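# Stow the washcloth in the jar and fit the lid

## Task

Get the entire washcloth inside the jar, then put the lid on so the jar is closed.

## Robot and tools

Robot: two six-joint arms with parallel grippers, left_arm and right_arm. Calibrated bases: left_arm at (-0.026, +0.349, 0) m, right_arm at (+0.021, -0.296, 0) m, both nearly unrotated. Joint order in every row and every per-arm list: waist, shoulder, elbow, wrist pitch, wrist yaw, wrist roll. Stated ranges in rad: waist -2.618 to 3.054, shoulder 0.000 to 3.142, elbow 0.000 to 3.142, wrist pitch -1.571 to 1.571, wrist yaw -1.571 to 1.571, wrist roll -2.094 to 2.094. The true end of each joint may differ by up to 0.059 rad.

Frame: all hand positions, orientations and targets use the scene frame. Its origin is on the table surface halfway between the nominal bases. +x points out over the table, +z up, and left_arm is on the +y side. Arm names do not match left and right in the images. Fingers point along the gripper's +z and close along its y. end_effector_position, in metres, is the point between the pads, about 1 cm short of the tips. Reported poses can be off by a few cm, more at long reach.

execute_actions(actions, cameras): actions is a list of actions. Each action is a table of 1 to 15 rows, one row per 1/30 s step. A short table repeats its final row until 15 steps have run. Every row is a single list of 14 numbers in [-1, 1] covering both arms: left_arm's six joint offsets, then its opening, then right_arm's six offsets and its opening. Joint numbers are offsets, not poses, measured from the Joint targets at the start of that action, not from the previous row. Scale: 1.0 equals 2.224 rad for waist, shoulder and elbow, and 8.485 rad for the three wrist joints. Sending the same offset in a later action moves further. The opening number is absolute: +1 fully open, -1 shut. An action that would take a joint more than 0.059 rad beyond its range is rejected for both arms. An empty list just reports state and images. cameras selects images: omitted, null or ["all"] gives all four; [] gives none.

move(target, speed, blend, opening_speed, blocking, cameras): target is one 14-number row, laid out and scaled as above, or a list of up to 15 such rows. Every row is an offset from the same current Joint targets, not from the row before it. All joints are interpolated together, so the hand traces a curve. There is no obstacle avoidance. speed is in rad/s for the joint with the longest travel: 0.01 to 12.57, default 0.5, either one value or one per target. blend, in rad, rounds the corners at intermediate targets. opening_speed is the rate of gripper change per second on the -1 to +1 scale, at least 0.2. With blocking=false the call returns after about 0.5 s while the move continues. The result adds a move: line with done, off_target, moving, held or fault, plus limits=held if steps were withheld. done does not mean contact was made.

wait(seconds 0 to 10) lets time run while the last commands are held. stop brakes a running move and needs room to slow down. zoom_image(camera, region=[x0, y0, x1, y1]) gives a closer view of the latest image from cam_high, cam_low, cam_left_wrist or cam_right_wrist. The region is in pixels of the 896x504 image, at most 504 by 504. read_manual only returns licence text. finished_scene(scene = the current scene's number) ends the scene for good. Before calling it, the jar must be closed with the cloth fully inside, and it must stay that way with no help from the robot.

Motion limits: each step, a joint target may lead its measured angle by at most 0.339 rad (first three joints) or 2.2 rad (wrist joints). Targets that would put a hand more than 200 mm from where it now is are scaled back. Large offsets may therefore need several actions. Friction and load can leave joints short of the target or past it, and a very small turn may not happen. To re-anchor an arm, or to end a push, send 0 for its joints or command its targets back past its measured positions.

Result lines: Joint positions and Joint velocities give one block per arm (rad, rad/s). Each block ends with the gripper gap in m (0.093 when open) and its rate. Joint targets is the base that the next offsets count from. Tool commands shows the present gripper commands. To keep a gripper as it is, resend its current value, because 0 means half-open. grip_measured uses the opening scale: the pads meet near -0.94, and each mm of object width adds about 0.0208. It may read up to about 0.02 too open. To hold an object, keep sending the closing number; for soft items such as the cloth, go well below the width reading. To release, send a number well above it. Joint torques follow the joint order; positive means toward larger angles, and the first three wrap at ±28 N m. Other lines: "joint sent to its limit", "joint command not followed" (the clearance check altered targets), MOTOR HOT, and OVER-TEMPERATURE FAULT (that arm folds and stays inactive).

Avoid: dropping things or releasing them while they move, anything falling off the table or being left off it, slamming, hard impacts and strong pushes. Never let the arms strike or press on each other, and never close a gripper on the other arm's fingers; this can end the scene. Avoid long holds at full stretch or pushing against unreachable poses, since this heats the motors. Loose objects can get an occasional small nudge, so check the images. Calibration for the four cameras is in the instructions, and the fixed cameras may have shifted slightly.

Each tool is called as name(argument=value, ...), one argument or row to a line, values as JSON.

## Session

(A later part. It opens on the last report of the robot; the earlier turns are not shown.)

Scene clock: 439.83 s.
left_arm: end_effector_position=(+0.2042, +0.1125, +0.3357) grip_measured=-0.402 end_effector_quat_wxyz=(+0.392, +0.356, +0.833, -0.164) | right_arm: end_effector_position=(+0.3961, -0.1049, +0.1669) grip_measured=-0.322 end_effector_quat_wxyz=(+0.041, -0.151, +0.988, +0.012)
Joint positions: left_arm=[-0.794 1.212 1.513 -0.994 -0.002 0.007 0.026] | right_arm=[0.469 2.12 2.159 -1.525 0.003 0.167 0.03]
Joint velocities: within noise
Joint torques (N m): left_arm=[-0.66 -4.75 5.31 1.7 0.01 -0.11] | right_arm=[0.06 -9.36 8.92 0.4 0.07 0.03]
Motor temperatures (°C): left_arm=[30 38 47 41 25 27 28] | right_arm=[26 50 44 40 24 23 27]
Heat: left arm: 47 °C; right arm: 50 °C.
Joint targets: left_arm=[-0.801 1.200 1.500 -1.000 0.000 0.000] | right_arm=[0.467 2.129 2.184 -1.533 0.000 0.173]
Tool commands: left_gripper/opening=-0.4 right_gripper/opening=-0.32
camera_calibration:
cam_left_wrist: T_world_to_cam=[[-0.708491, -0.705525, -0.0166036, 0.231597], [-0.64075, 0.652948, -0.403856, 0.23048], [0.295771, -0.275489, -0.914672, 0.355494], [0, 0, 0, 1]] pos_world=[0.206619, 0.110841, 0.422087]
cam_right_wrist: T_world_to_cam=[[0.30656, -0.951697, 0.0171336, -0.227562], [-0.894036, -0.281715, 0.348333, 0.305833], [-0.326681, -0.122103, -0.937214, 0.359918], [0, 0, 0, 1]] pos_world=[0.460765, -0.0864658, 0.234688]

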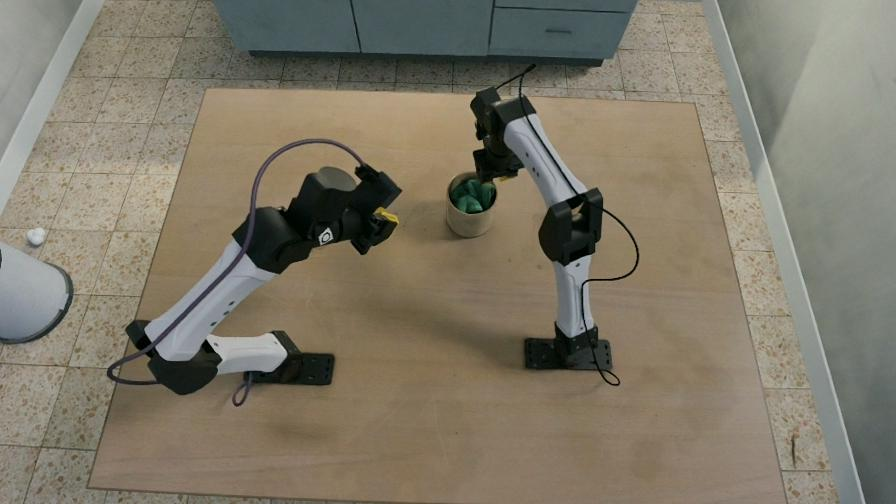

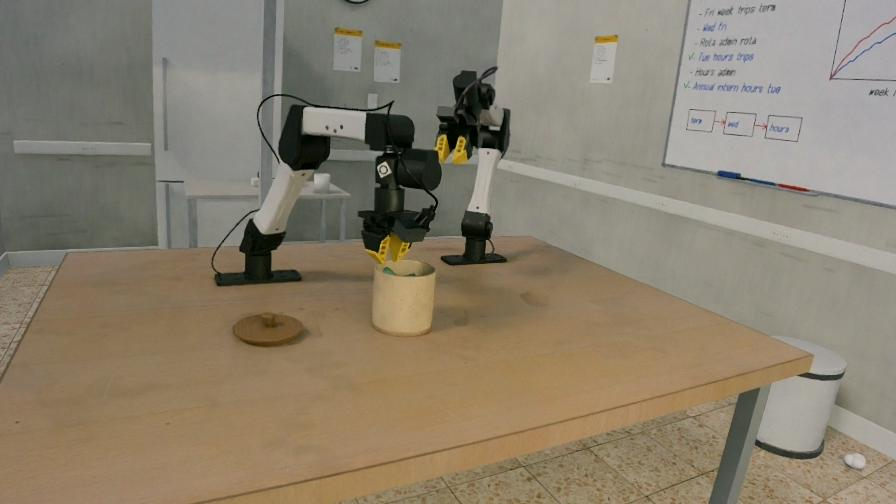

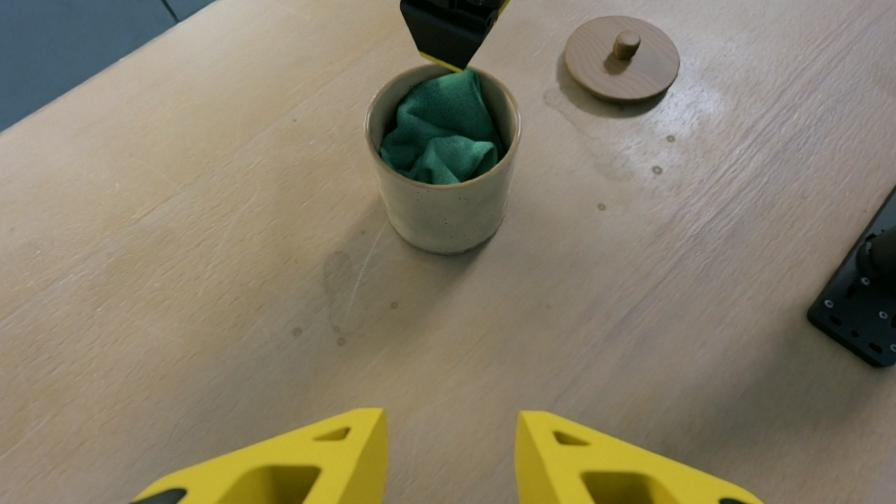

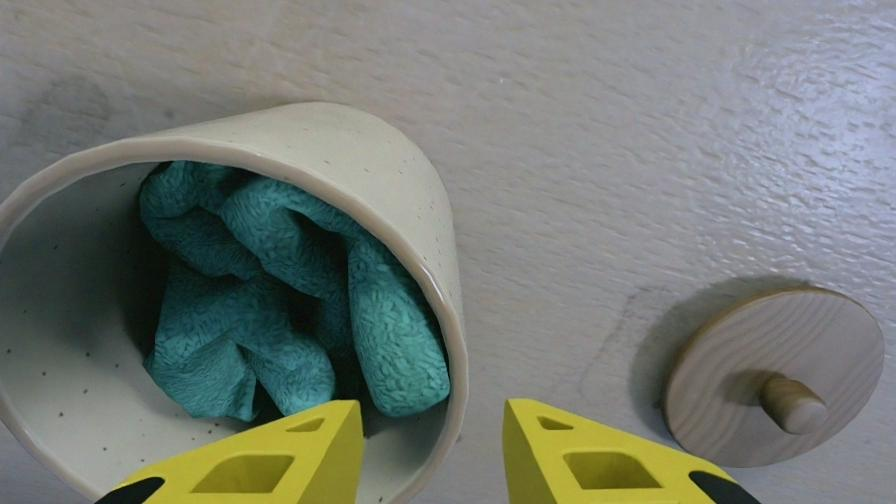

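zoom_image(
  camera="cam_right_wrist",
  region=[250, 200, 520, 504],
)

zoom_image(
  camera="cam_left_wrist",
  region=[340, 20, 560, 260],
)

zoom_image(
  camera="cam_low",
  region=[330, 200, 480, 350],
)

Scaled by 1.658.

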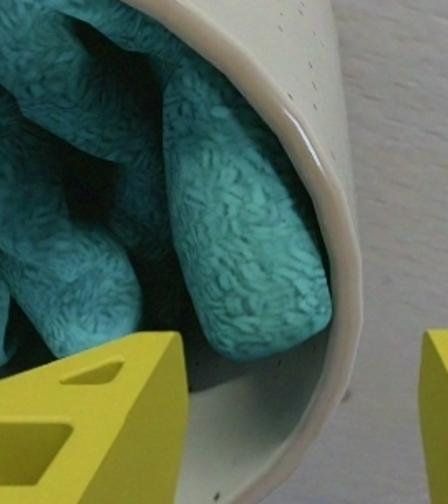

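Scaled by 2.100.

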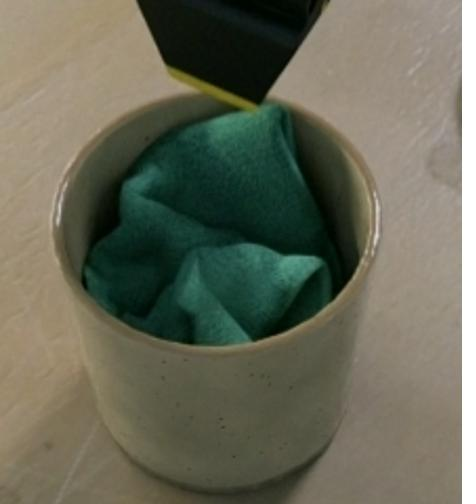

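Scaled by 3.360.

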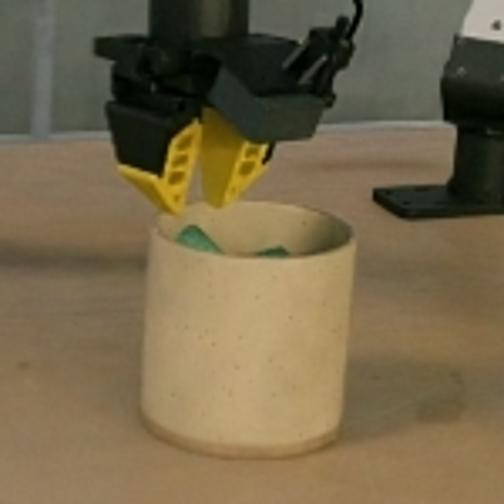

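zoom_image(
  camera="cam_low",
  region=[365, 245, 445, 290],
)

Scaled by 6.300.

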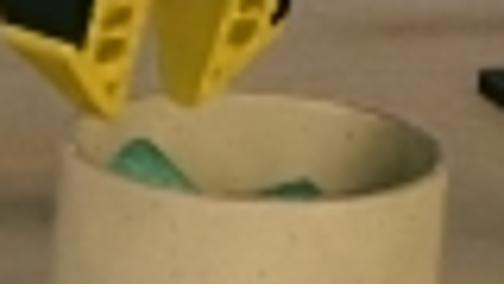

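move(
  target=[0, 0, 0, 0, 0, 0, -0.4, 0.00764, 0.009, -0.0225, 0.0022, 0, 0.001, -0.32],
  speed=0.15,
  cameras=["cam_right_wrist", "cam_low", "cam_left_wrist"],
)

Scene clock: 458.77 s.
left_arm: end_effector_position=(+0.2042, +0.1125, +0.3357) grip_measured=-0.402 end_effector_quat_wxyz=(+0.392, +0.356, +0.833, -0.164) | right_arm: end_effector_position=(+0.3926, -0.1044, +0.1565) grip_measured=-0.322 end_effector_quat_wxyz=(+0.025, -0.150, +0.988, +0.007)
Joint positions: left_arm=[-0.794 1.212 1.513 -0.994 -0.002 0.007 0.026] | right_arm=[0.473 2.133 2.14 -1.525 0.003 0.175 0.03]
Joint velocities: within noise
Joint torques (N m): left_arm=[-0.65 -4.75 5.3 1.69 0 -0.11] | right_arm=[1.01 -8.79 5.91 0.54 0.07 0.05]
Motor temperatures (°C): left_arm=[30 38 47 41 25 27 27] | right_arm=[26 52 46 39 24 23 27]
Heat: left arm: 47 °C; right arm: 52 °C.
Joint targets: left_arm=[-0.801 1.200 1.500 -1.000 0.000 0.000] | right_arm=[0.484 2.149 2.134 -1.514 0.000 0.182]
move: done
camera_calibration:
cam_left_wrist: T_world_to_cam=[[-0.708491, -0.705525, -0.0166036, 0.231597], [-0.64075, 0.652948, -0.403856, 0.23048], [0.295771, -0.275489, -0.914672, 0.355494], [0, 0, 0, 1]] pos_world=[0.206619, 0.110841, 0.422087]
cam_right_wrist: T_world_to_cam=[[0.304224, -0.952348, 0.0219546, -0.225627], [-0.884077, -0.273682, 0.378822, 0.298539], [-0.354762, -0.134656, -0.925209, 0.357027], [0, 0, 0, 1]] pos_world=[0.459232, -0.0850945, 0.222185]
Images, in order (width x height): cam_low 896x504, cam_left_wrist 896x504, cam_right_wrist 896x504.

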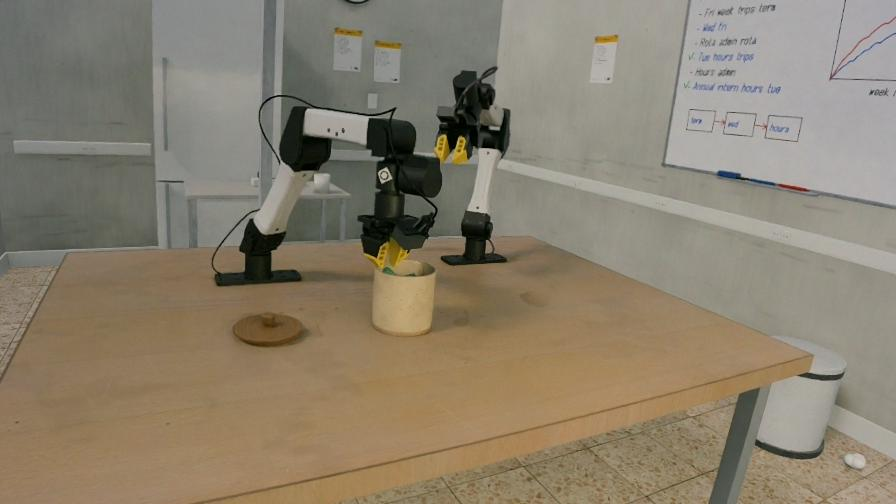

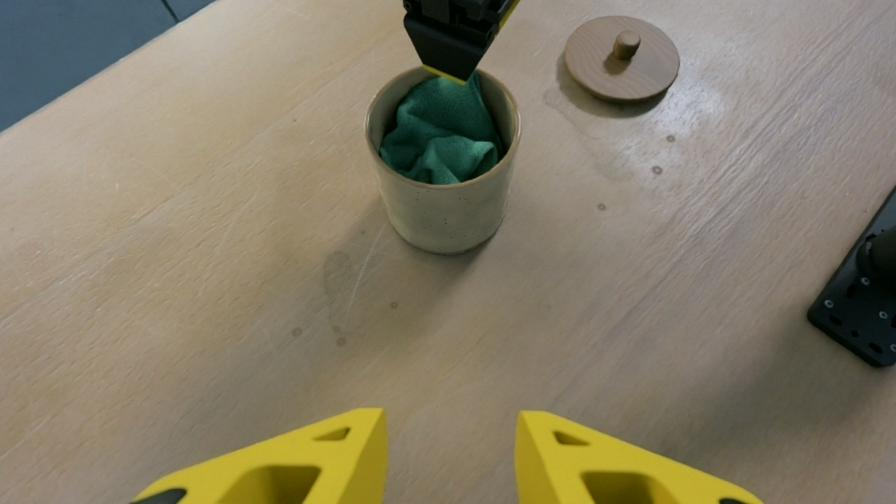

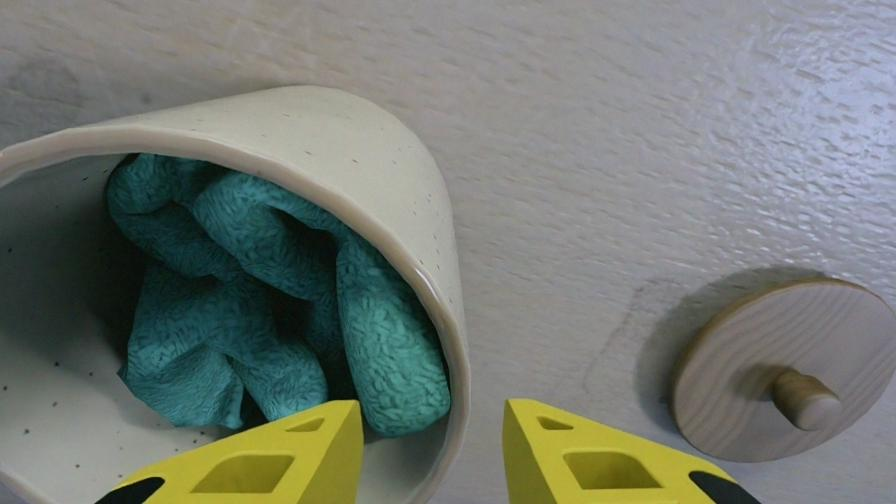

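move(
  target=[0, 0, 0, 0, 0, 0, -0.4, 0.0072, 0, -0.0058, 0, 0, 0.0015, -0.32],
  speed=0.1,
  cameras=["cam_right_wrist", "cam_low"],
)

Scene clock: 462.90 s.
left_arm: end_effector_position=(+0.2042, +0.1125, +0.3357) grip_measured=-0.402 end_effector_quat_wxyz=(+0.392, +0.356, +0.833, -0.164) | right_arm: end_effector_position=(+0.3868, -0.0979, +0.1537) grip_measured=-0.322 end_effector_quat_wxyz=(+0.020, -0.154, +0.988, +0.006)
Joint positions: left_arm=[-0.794 1.212 1.513 -0.994 -0.002 0.007 0.026] | right_arm=[0.494 2.133 2.129 -1.525 0.003 0.187 0.03]
Joint velocities: within noise
Joint torques (N m): left_arm=[-0.66 -4.74 5.23 1.68 0.01 -0.11] | right_arm=[0.61 -8.84 5.79 0.51 0.07 0]
Motor temperatures (°C): left_arm=[30 38 47 41 25 27 27] | right_arm=[26 51 46 39 24 23 27]
Heat: left arm: 47 °C; right arm: 51 °C.
Joint targets: left_arm=[-0.801 1.200 1.500 -1.000 0.000 0.000] | right_arm=[0.500 2.149 2.121 -1.514 0.000 0.194]
move: done
camera_calibration:
cam_right_wrist: T_world_to_cam=[[0.312067, -0.949773, 0.0233647, -0.220618], [-0.878018, -0.278922, 0.388957, 0.291904], [-0.362904, -0.141895, -0.920959, 0.354991], [0, 0, 0, 1]] pos_world=[0.453972, -0.0777471, 0.218549]
Images, in order (width x height): cam_low 896x504, cam_right_wrist 896x504.

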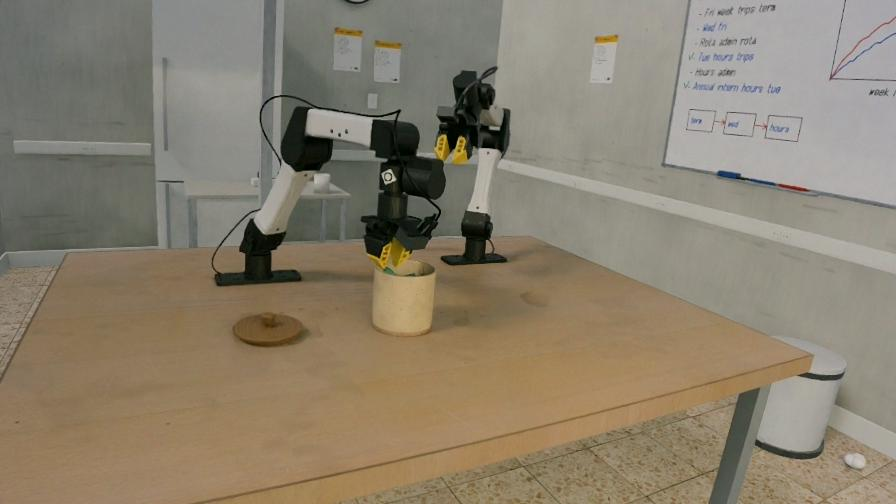

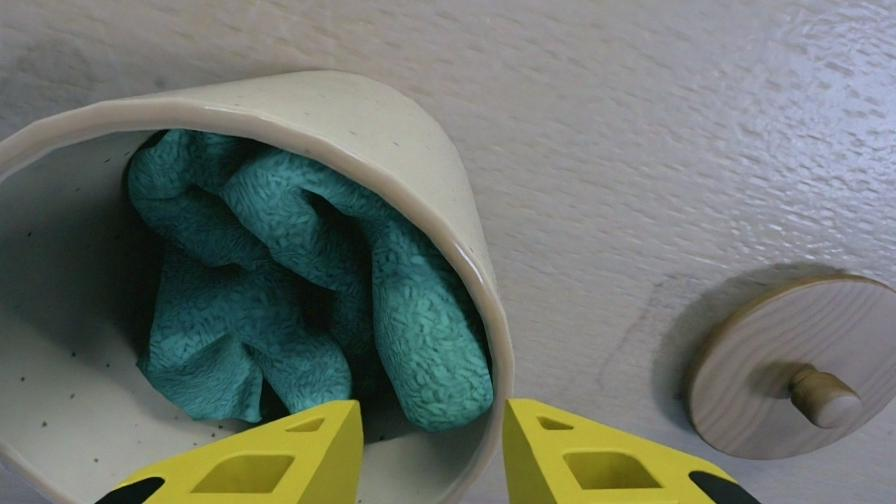

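zoom_image(
  camera="cam_low",
  region=[365, 235, 445, 290],
)

zoom_image(
  camera="cam_right_wrist",
  region=[330, 300, 560, 504],
)

Scaled by 6.300.

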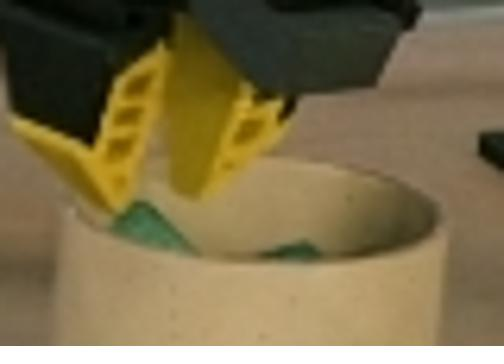

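Scaled by 2.191.

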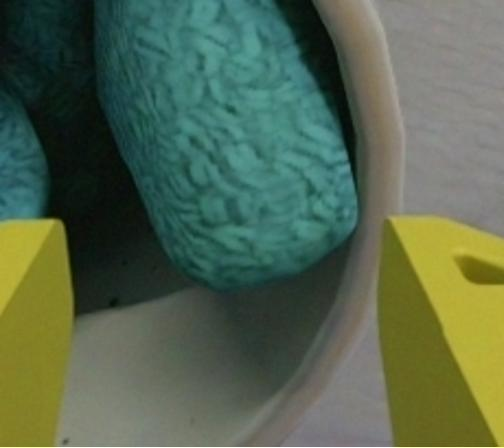

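move(
  target=[0, 0, 0, 0, 0, 0, -0.4, 0, 0, -0.0072, 0, 0, 0, -0.32],
  speed=0.08,
  cameras=["cam_right_wrist", "cam_low"],
)

zoom_image(
  camera="cam_low",
  region=[365, 235, 445, 290],
)

Scene clock: 471.63 s.
left_arm: end_effector_position=(+0.2042, +0.1125, +0.3357) grip_measured=-0.402 end_effector_quat_wxyz=(+0.392, +0.356, +0.833, -0.164) | right_arm: end_effector_position=(+0.3843, -0.0993, +0.1496) grip_measured=-0.322 end_effector_quat_wxyz=(+0.013, -0.154, +0.988, +0.003)
Joint positions: left_arm=[-0.794 1.212 1.513 -0.994 -0.002 0.007 0.026] | right_arm=[0.494 2.133 2.113 -1.525 0.003 0.188 0.03]
Joint velocities: within noise
Joint torques (N m): left_arm=[-0.64 -4.72 5.26 1.69 0 -0.1] | right_arm=[0.73 -8.79 5.78 0.47 0.08 0.03]
Motor temperatures (°C): left_arm=[30 38 47 41 25 27 27] | right_arm=[26 50 44 38 24 23 27]
Heat: left arm: 47 °C; right arm: 50 °C.
Joint targets: left_arm=[-0.801 1.200 1.500 -1.000 0.000 0.000] | right_arm=[0.500 2.149 2.105 -1.514 0.000 0.194]
move: done
camera_calibration:
cam_right_wrist: T_world_to_cam=[[0.311714, -0.949818, 0.0261008, -0.221332], [-0.872771, -0.275353, 0.403052, 0.287112], [-0.375639, -0.148417, -0.914805, 0.353454], [0, 0, 0, 1]] pos_world=[0.452347, -0.0787098, 0.213397]
Images, in order (width x height): cam_low 896x504, cam_right_wrist 896x504.

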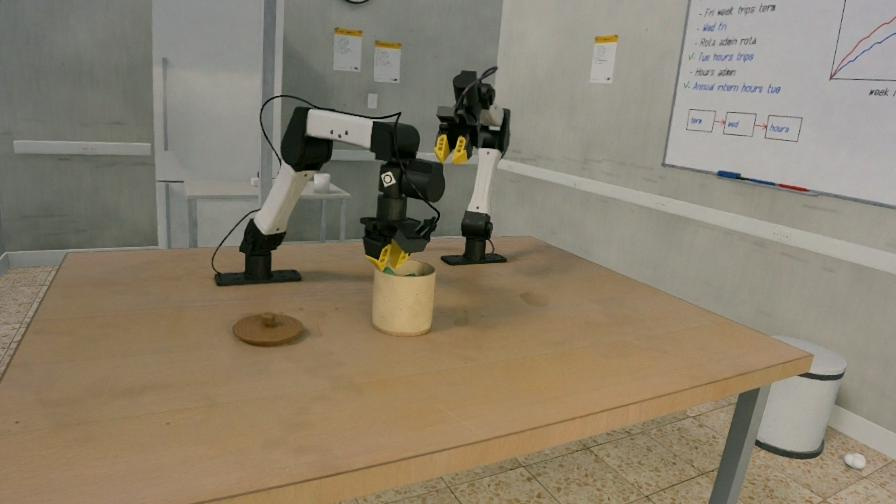

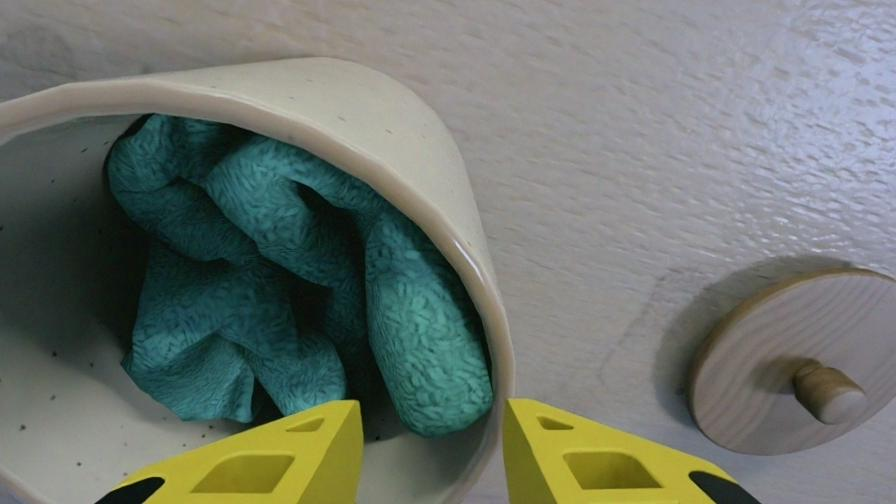

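Scaled by 6.300.

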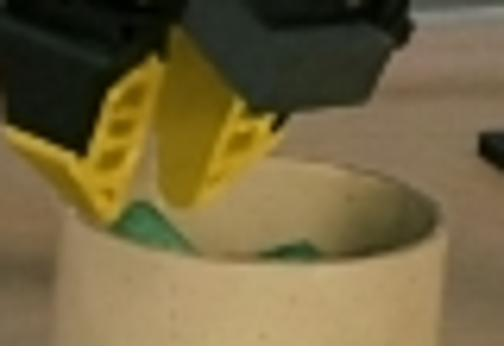

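move(
  target=[0, 0, 0, 0, 0, 0, -0.4, 0, 0, 0, 0, 0, 0, -1],
  opening_speed=0.6,
  cameras=["cam_right_wrist", "cam_low", "cam_left_wrist"],
)

zoom_image(
  camera="cam_low",
  region=[365, 235, 445, 290],
)

Scene clock: 474.03 s.
left_arm: end_effector_position=(+0.2042, +0.1125, +0.3357) grip_measured=-0.402 end_effector_quat_wxyz=(+0.392, +0.356, +0.833, -0.164) | right_arm: end_effector_position=(+0.3843, -0.0993, +0.1496) grip_measured=-0.982 end_effector_quat_wxyz=(+0.013, -0.153, +0.988, +0.003)
Joint positions: left_arm=[-0.794 1.212 1.513 -0.994 -0.002 0.007 0.026] | right_arm=[0.494 2.133 2.113 -1.525 0.003 0.189 0]
Joint velocities: within noise
Joint torques (N m): left_arm=[-0.64 -4.7 5.26 1.7 0 -0.1] | right_arm=[0.75 -8.79 5.79 0.48 0.07 0.02]
Motor temperatures (°C): left_arm=[30 38 47 41 25 27 27] | right_arm=[26 50 44 38 24 23 27]
Heat: left arm: 47 °C; right arm: 50 °C.
Joint targets: left_arm=[-0.801 1.200 1.500 -1.000 0.000 0.000] | right_arm=[0.500 2.149 2.105 -1.514 0.000 0.195]
move: done
camera_calibration:
cam_left_wrist: T_world_to_cam=[[-0.708491, -0.705525, -0.0166036, 0.231597], [-0.64075, 0.652948, -0.403856, 0.23048], [0.295771, -0.275489, -0.914672, 0.355494], [0, 0, 0, 1]] pos_world=[0.206619, 0.110841, 0.422087]
cam_right_wrist: T_world_to_cam=[[0.31096, -0.950064, 0.0261094, -0.22111], [-0.872993, -0.274658, 0.403046, 0.287242], [-0.375748, -0.148124, -0.914807, 0.353512], [0, 0, 0, 1]] pos_world=[0.452348, -0.078812, 0.213397]
Images, in order (width x height): cam_low 896x504, cam_left_wrist 896x504, cam_right_wrist 896x504.

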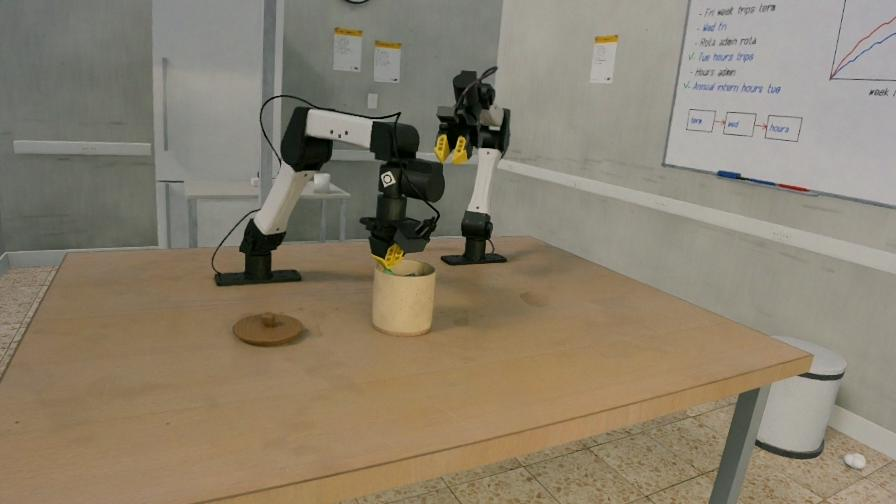

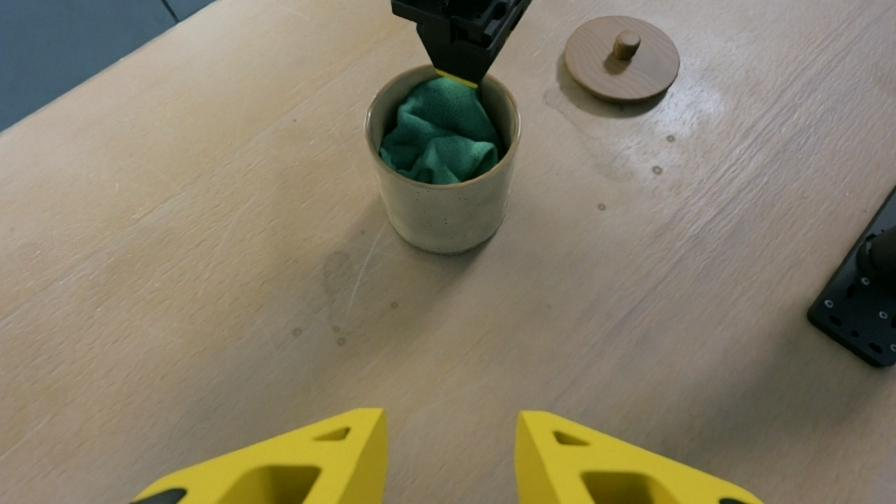

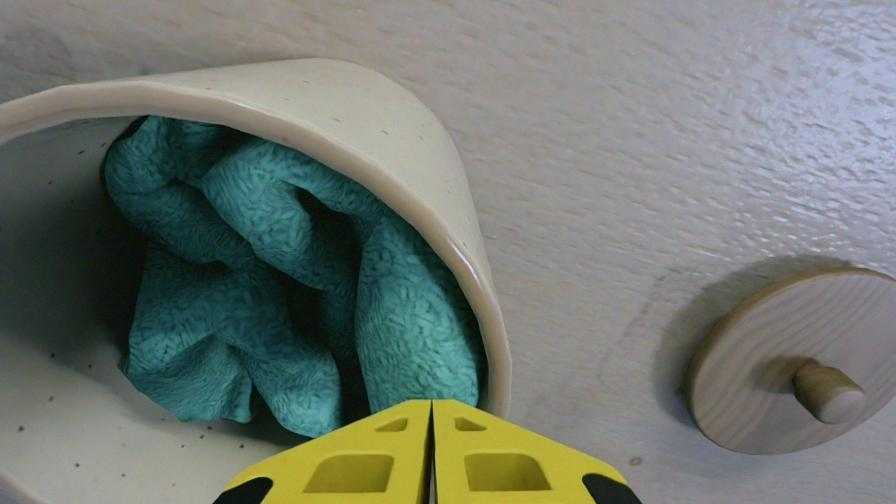

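Scaled by 6.300.

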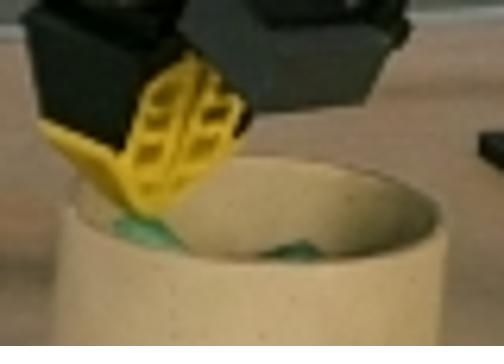

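move(
  target=[
    [0, 0, 0, 0, 0, 0, -0.4, 0.02068, 0.00495, 0.02248, 0, 0, 0.00542, -1],
    [0, 0, 0, 0, 0, 0, -0.4, 0.03597, 0.01079, -0.02023, 0.01049, 0, 0.00943, -1],
    [0, 0, 0, 0, 0, 0, -0.4, 0.03867, 0.0099, -0.0679, 0.02239, 0, 0.01014, -1],
  ],
  speed=0.2,
  cameras=["cam_right_wrist", "cam_low", "cam_left_wrist"],
)

Scene clock: 480.53 s.
left_arm: end_effector_position=(+0.2042, +0.1125, +0.3357) grip_measured=-0.402 end_effector_quat_wxyz=(+0.392, +0.356, +0.833, -0.164) | right_arm: end_effector_position=(+0.3770, -0.0635, +0.1032) grip_measured=-0.982 end_effector_quat_wxyz=(+0.015, -0.152, +0.988, +0.005)
Joint positions: left_arm=[-0.794 1.212 1.513 -0.994 -0.002 0.007 0.026] | right_arm=[0.576 2.155 1.961 -1.347 0.003 0.274 0]
Joint velocities: within noise
Joint torques (N m): left_arm=[-0.66 -4.74 5.29 1.73 0.01 -0.12] | right_arm=[0.98 -9.17 5.94 0.6 0.08 0.04]
Motor temperatures (°C): left_arm=[30 38 46 41 25 27 27] | right_arm=[26 50 44 38 24 23 27]
Heat: left arm: 46 °C; right arm: 50 °C.
Joint targets: left_arm=[-0.801 1.200 1.500 -1.000 0.000 0.000] | right_arm=[0.586 2.170 1.954 -1.324 0.000 0.281]
move: done
camera_calibration:
cam_left_wrist: T_world_to_cam=[[-0.708491, -0.705525, -0.0166036, 0.231597], [-0.64075, 0.652948, -0.403856, 0.23048], [0.295771, -0.275489, -0.914672, 0.355494], [0, 0, 0, 1]] pos_world=[0.206619, 0.110841, 0.422087]
cam_right_wrist: T_world_to_cam=[[0.308389, -0.950994, 0.0225329, -0.182268], [-0.875133, -0.274344, 0.398593, 0.310679], [-0.372878, -0.142641, -0.916851, 0.313075], [0, 0, 0, 1]] pos_world=[0.444834, -0.0434455, 0.167316]
Images, in order (width x height): cam_low 896x504, cam_left_wrist 896x504, cam_right_wrist 896x504.

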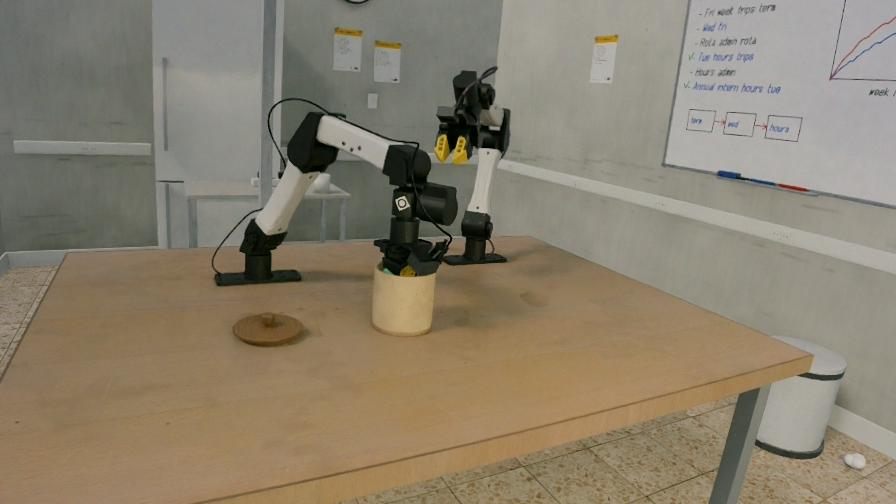

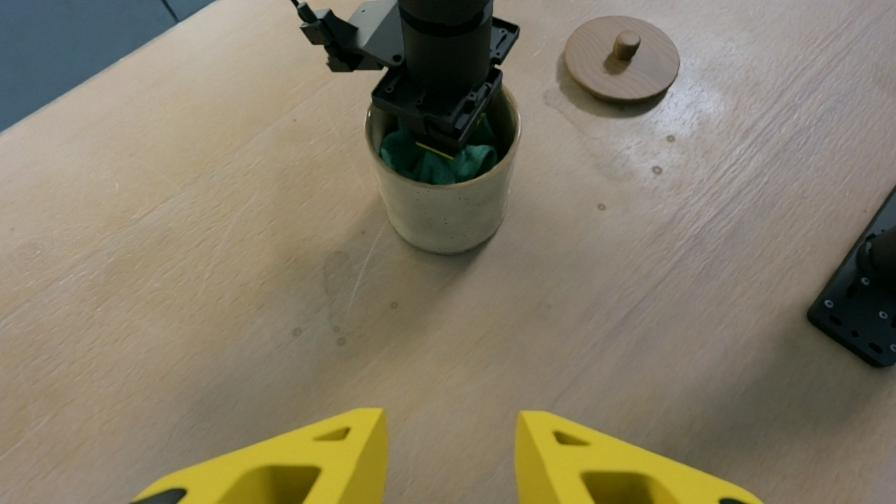

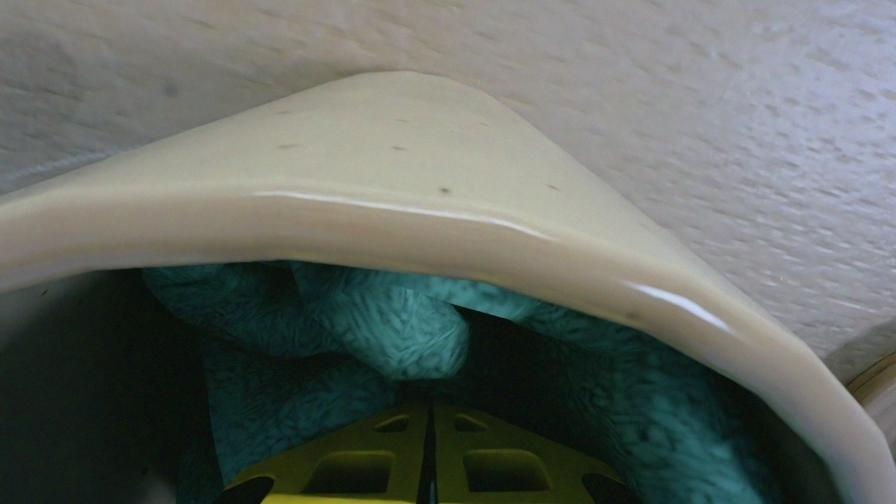

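zoom_image(
  camera="cam_left_wrist",
  region=[340, 20, 560, 260],
)

zoom_image(
  camera="cam_low",
  region=[365, 235, 445, 290],
)

Scaled by 2.100.

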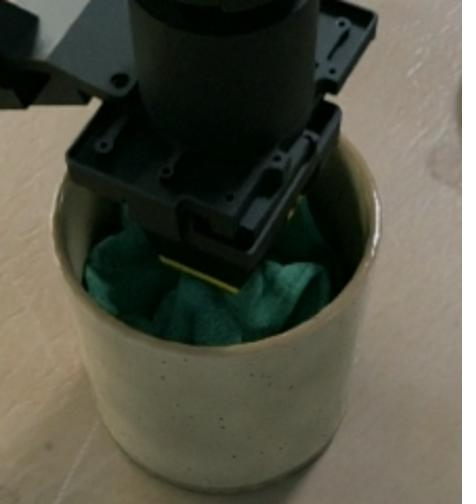

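Scaled by 6.300.

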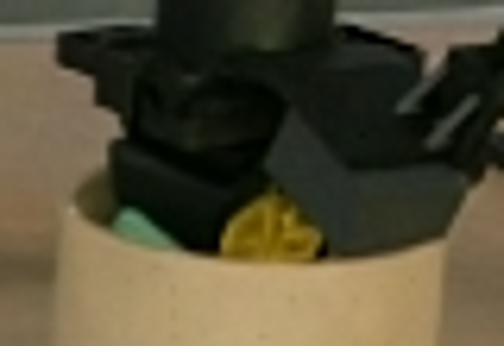

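move(
  target=[0, 0, 0, 0, 0, 0, -0.4, 0, 0, 0.1079, -0.0244, 0, 0, -1],
  speed=0.35,
  cameras=["cam_right_wrist", "cam_low", "cam_left_wrist"],
)

zoom_image(
  camera="cam_low",
  region=[365, 235, 445, 290],
)

Scene clock: 494.27 s.
left_arm: end_effector_position=(+0.2042, +0.1125, +0.3357) grip_measured=-0.402 end_effector_quat_wxyz=(+0.392, +0.356, +0.833, -0.164) | right_arm: end_effector_position=(+0.3774, -0.0632, +0.1557) grip_measured=-0.982 end_effector_quat_wxyz=(+0.030, -0.152, +0.988, +0.012)
Joint positions: left_arm=[-0.794 1.212 1.513 -0.994 -0.002 0.007 0.026] | right_arm=[0.576 2.156 2.172 -1.522 0.003 0.274 0]
Joint velocities: within noise
Joint torques (N m): left_arm=[-0.65 -4.77 5.27 1.71 0.01 -0.11] | right_arm=[1.01 -9.11 8.64 0.37 0.06 0.03]
Motor temperatures (°C): left_arm=[30 38 46 41 25 27 27] | right_arm=[26 49 43 38 24 23 27]
Heat: left arm: 46 °C; right arm: 49 °C.
Joint targets: left_arm=[-0.801 1.200 1.500 -1.000 0.000 0.000] | right_arm=[0.586 2.171 2.194 -1.531 0.000 0.281]
move: done
camera_calibration:
cam_left_wrist: T_world_to_cam=[[-0.708491, -0.705525, -0.0166036, 0.231597], [-0.64075, 0.652948, -0.403856, 0.23048], [0.295771, -0.275489, -0.914672, 0.355494], [0, 0, 0, 1]] pos_world=[0.206619, 0.110841, 0.422087]
cam_right_wrist: T_world_to_cam=[[0.307508, -0.95145, 0.013449, -0.18162], [-0.886244, -0.28123, 0.368078, 0.298683], [-0.346425, -0.125106, -0.929698, 0.354549], [0, 0, 0, 1]] pos_world=[0.44338, -0.0444478, 0.222127]
Images, in order (width x height): cam_low 896x504, cam_left_wrist 896x504, cam_right_wrist 896x504.

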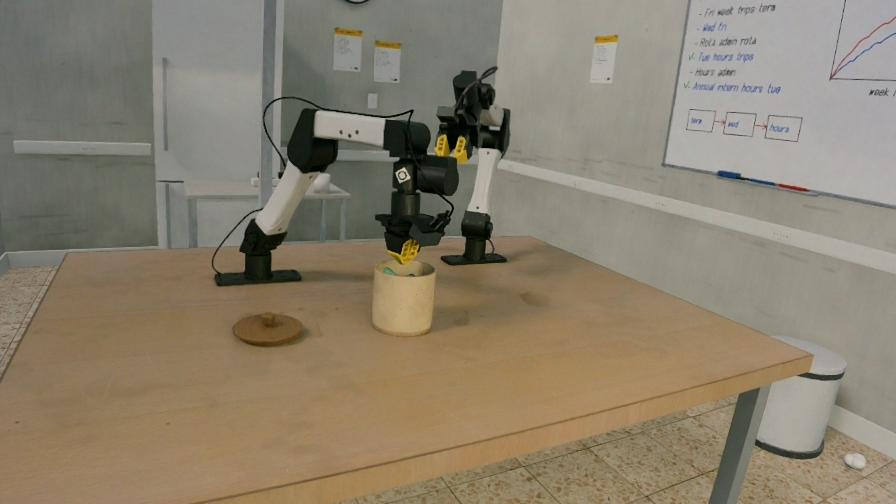

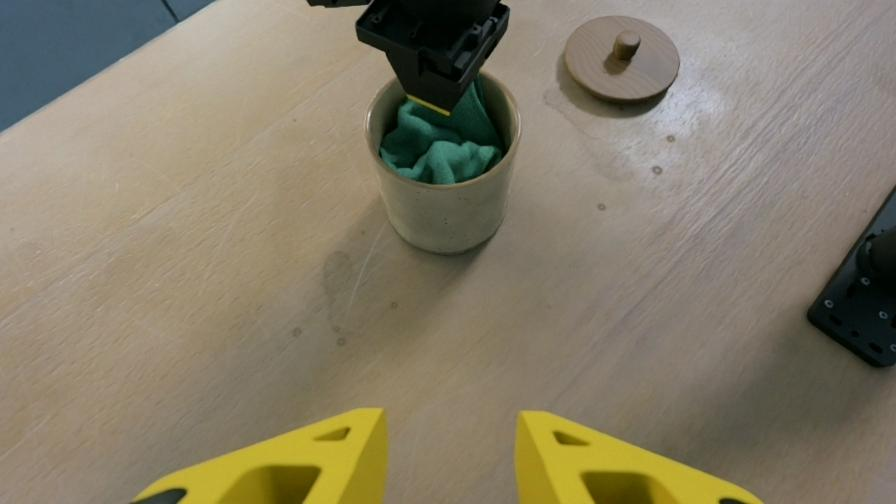

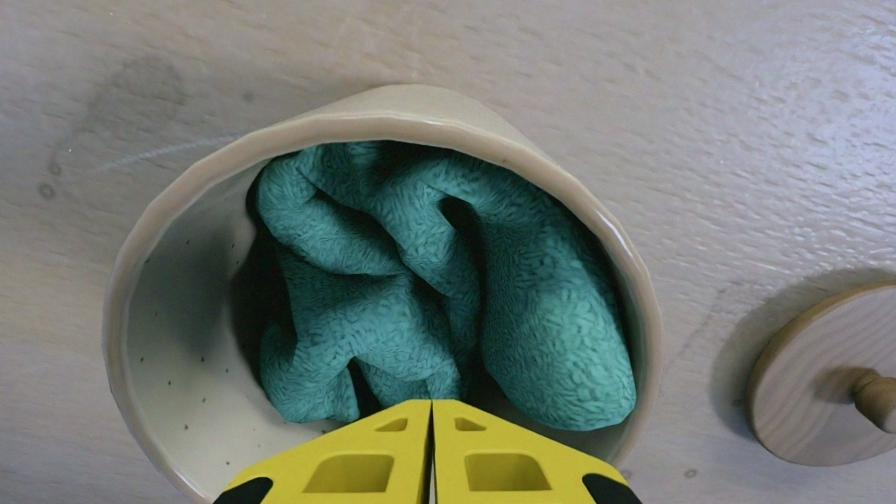

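Scaled by 6.300.

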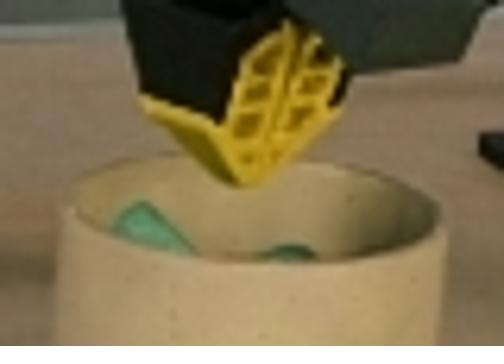

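zoom_image(
  camera="cam_left_wrist",
  region=[350, 50, 530, 200],
)

zoom_image(
  camera="cam_right_wrist",
  region=[420, 130, 700, 480],
)

Scaled by 2.800.

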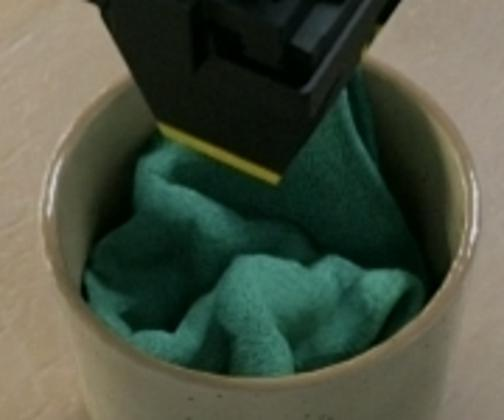

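Scaled by 1.440.

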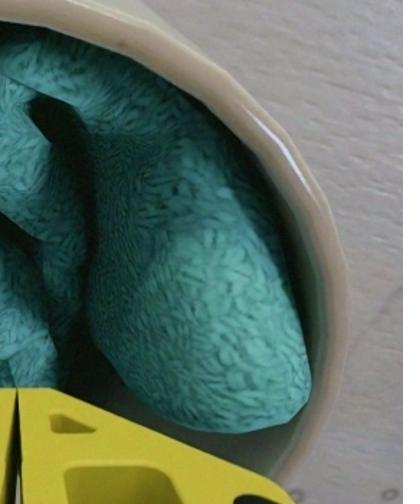

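move(
  target=[
    [0, 0, 0, 0, 0, 0, -0.4, 0, 0, 0.0189, -0.00342, 0, 0, -1],
    [0, 0, 0, 0, 0, 0, -0.4, -0.0787, 0, 0.0189, -0.00342, 0, -0.0107, -1],
  ],
  speed=0.35,
  cameras=["cam_right_wrist", "cam_low", "cam_left_wrist"],
)

zoom_image(
  camera="cam_low",
  region=[365, 235, 445, 290],
)

zoom_image(
  camera="cam_left_wrist",
  region=[350, 50, 530, 200],
)

Scene clock: 512.70 s.
left_arm: end_effector_position=(+0.2042, +0.1125, +0.3357) grip_measured=-0.402 end_effector_quat_wxyz=(+0.392, +0.356, +0.833, -0.164) | right_arm: end_effector_position=(+0.4113, -0.1260, +0.1662) grip_measured=-0.982 end_effector_quat_wxyz=(+0.037, -0.107, +0.994, +0.011)
Joint positions: left_arm=[-0.794 1.212 1.513 -0.994 -0.002 0.007 0.026] | right_arm=[0.408 2.156 2.214 -1.552 0.002 0.197 0]
Joint velocities: within noise
Joint torques (N m): left_arm=[-0.7 -4.71 5.3 1.7 0 -0.11] | right_arm=[0.53 -9.06 8.62 0.39 0.08 -0.12]
Motor temperatures (°C): left_arm=[29 38 46 41 25 27 27] | right_arm=[26 48 45 37 24 23 27]
Heat: left arm: 46 °C; right arm: 48 °C.
Joint targets: left_arm=[-0.801 1.200 1.500 -1.000 0.000 0.000] | right_arm=[0.411 2.171 2.236 -1.560 0.000 0.190]
move: done
camera_calibration:
cam_left_wrist: T_world_to_cam=[[-0.708491, -0.705525, -0.0166036, 0.231597], [-0.64075, 0.652948, -0.403856, 0.23048], [0.295771, -0.275489, -0.914672, 0.355494], [0, 0, 0, 1]] pos_world=[0.206619, 0.110841, 0.422087]
cam_right_wrist: T_world_to_cam=[[0.220013, -0.975377, 0.0153317, -0.219324], [-0.912841, -0.200314, 0.355802, 0.330379], [-0.34397, -0.0922763, -0.934435, 0.372152], [0, 0, 0, 1]] pos_world=[0.477847, -0.113403, 0.233566]
Images, in order (width x height): cam_low 896x504, cam_left_wrist 896x504, cam_right_wrist 896x504.

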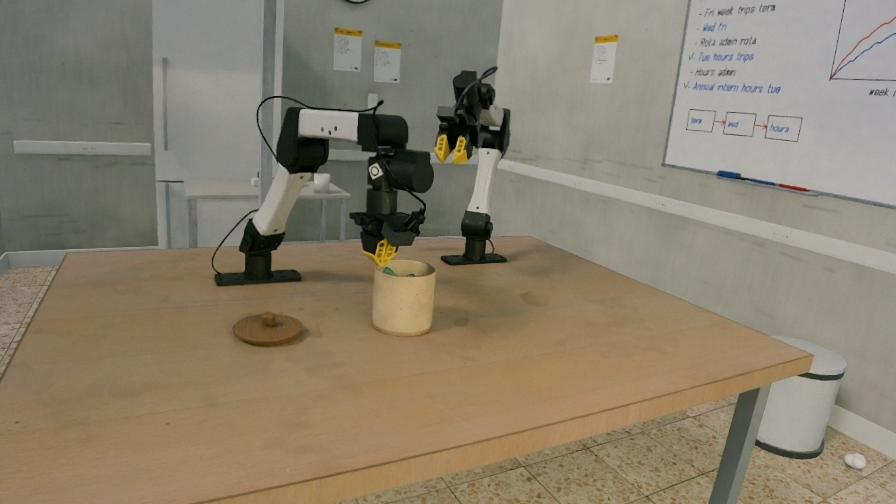

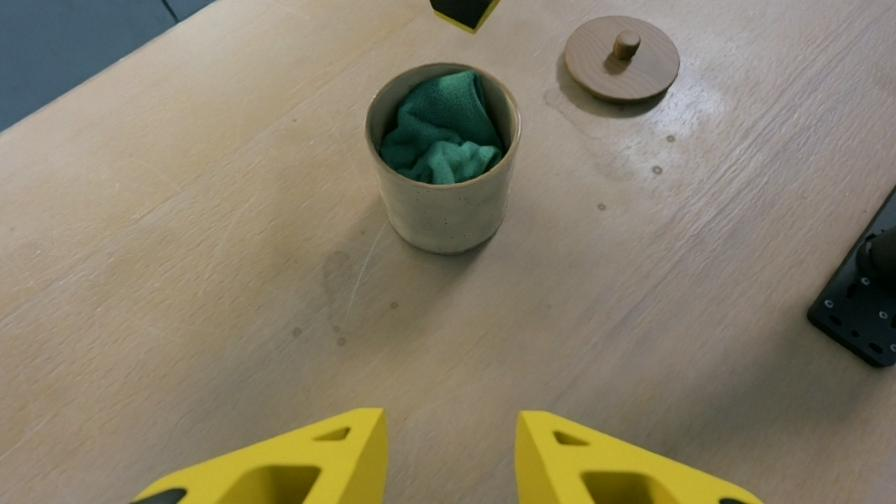

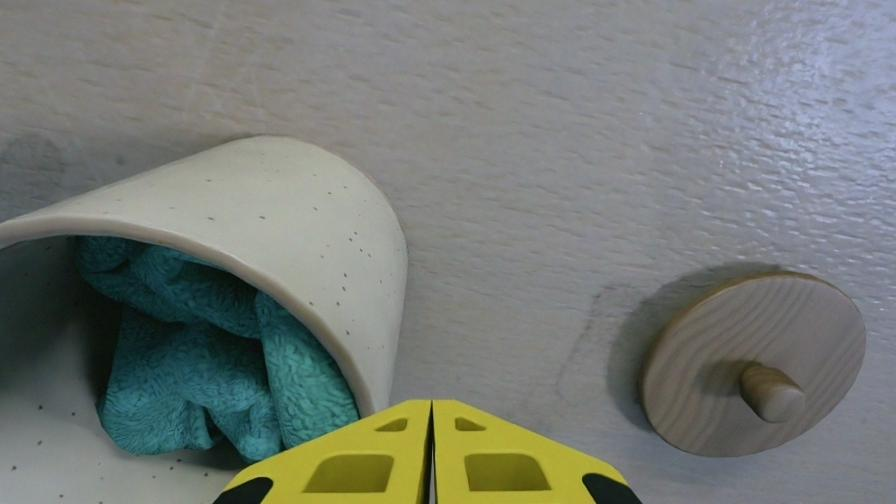

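Scaled by 6.300.

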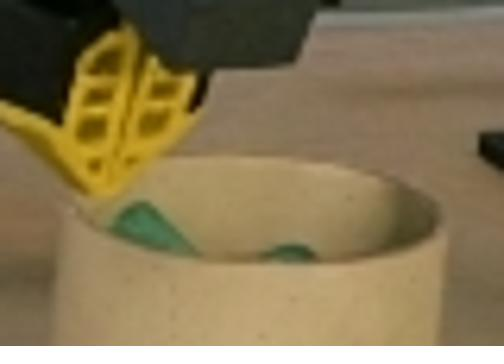

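Scaled by 2.800.

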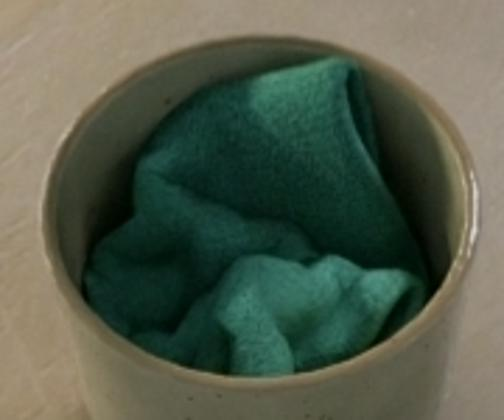

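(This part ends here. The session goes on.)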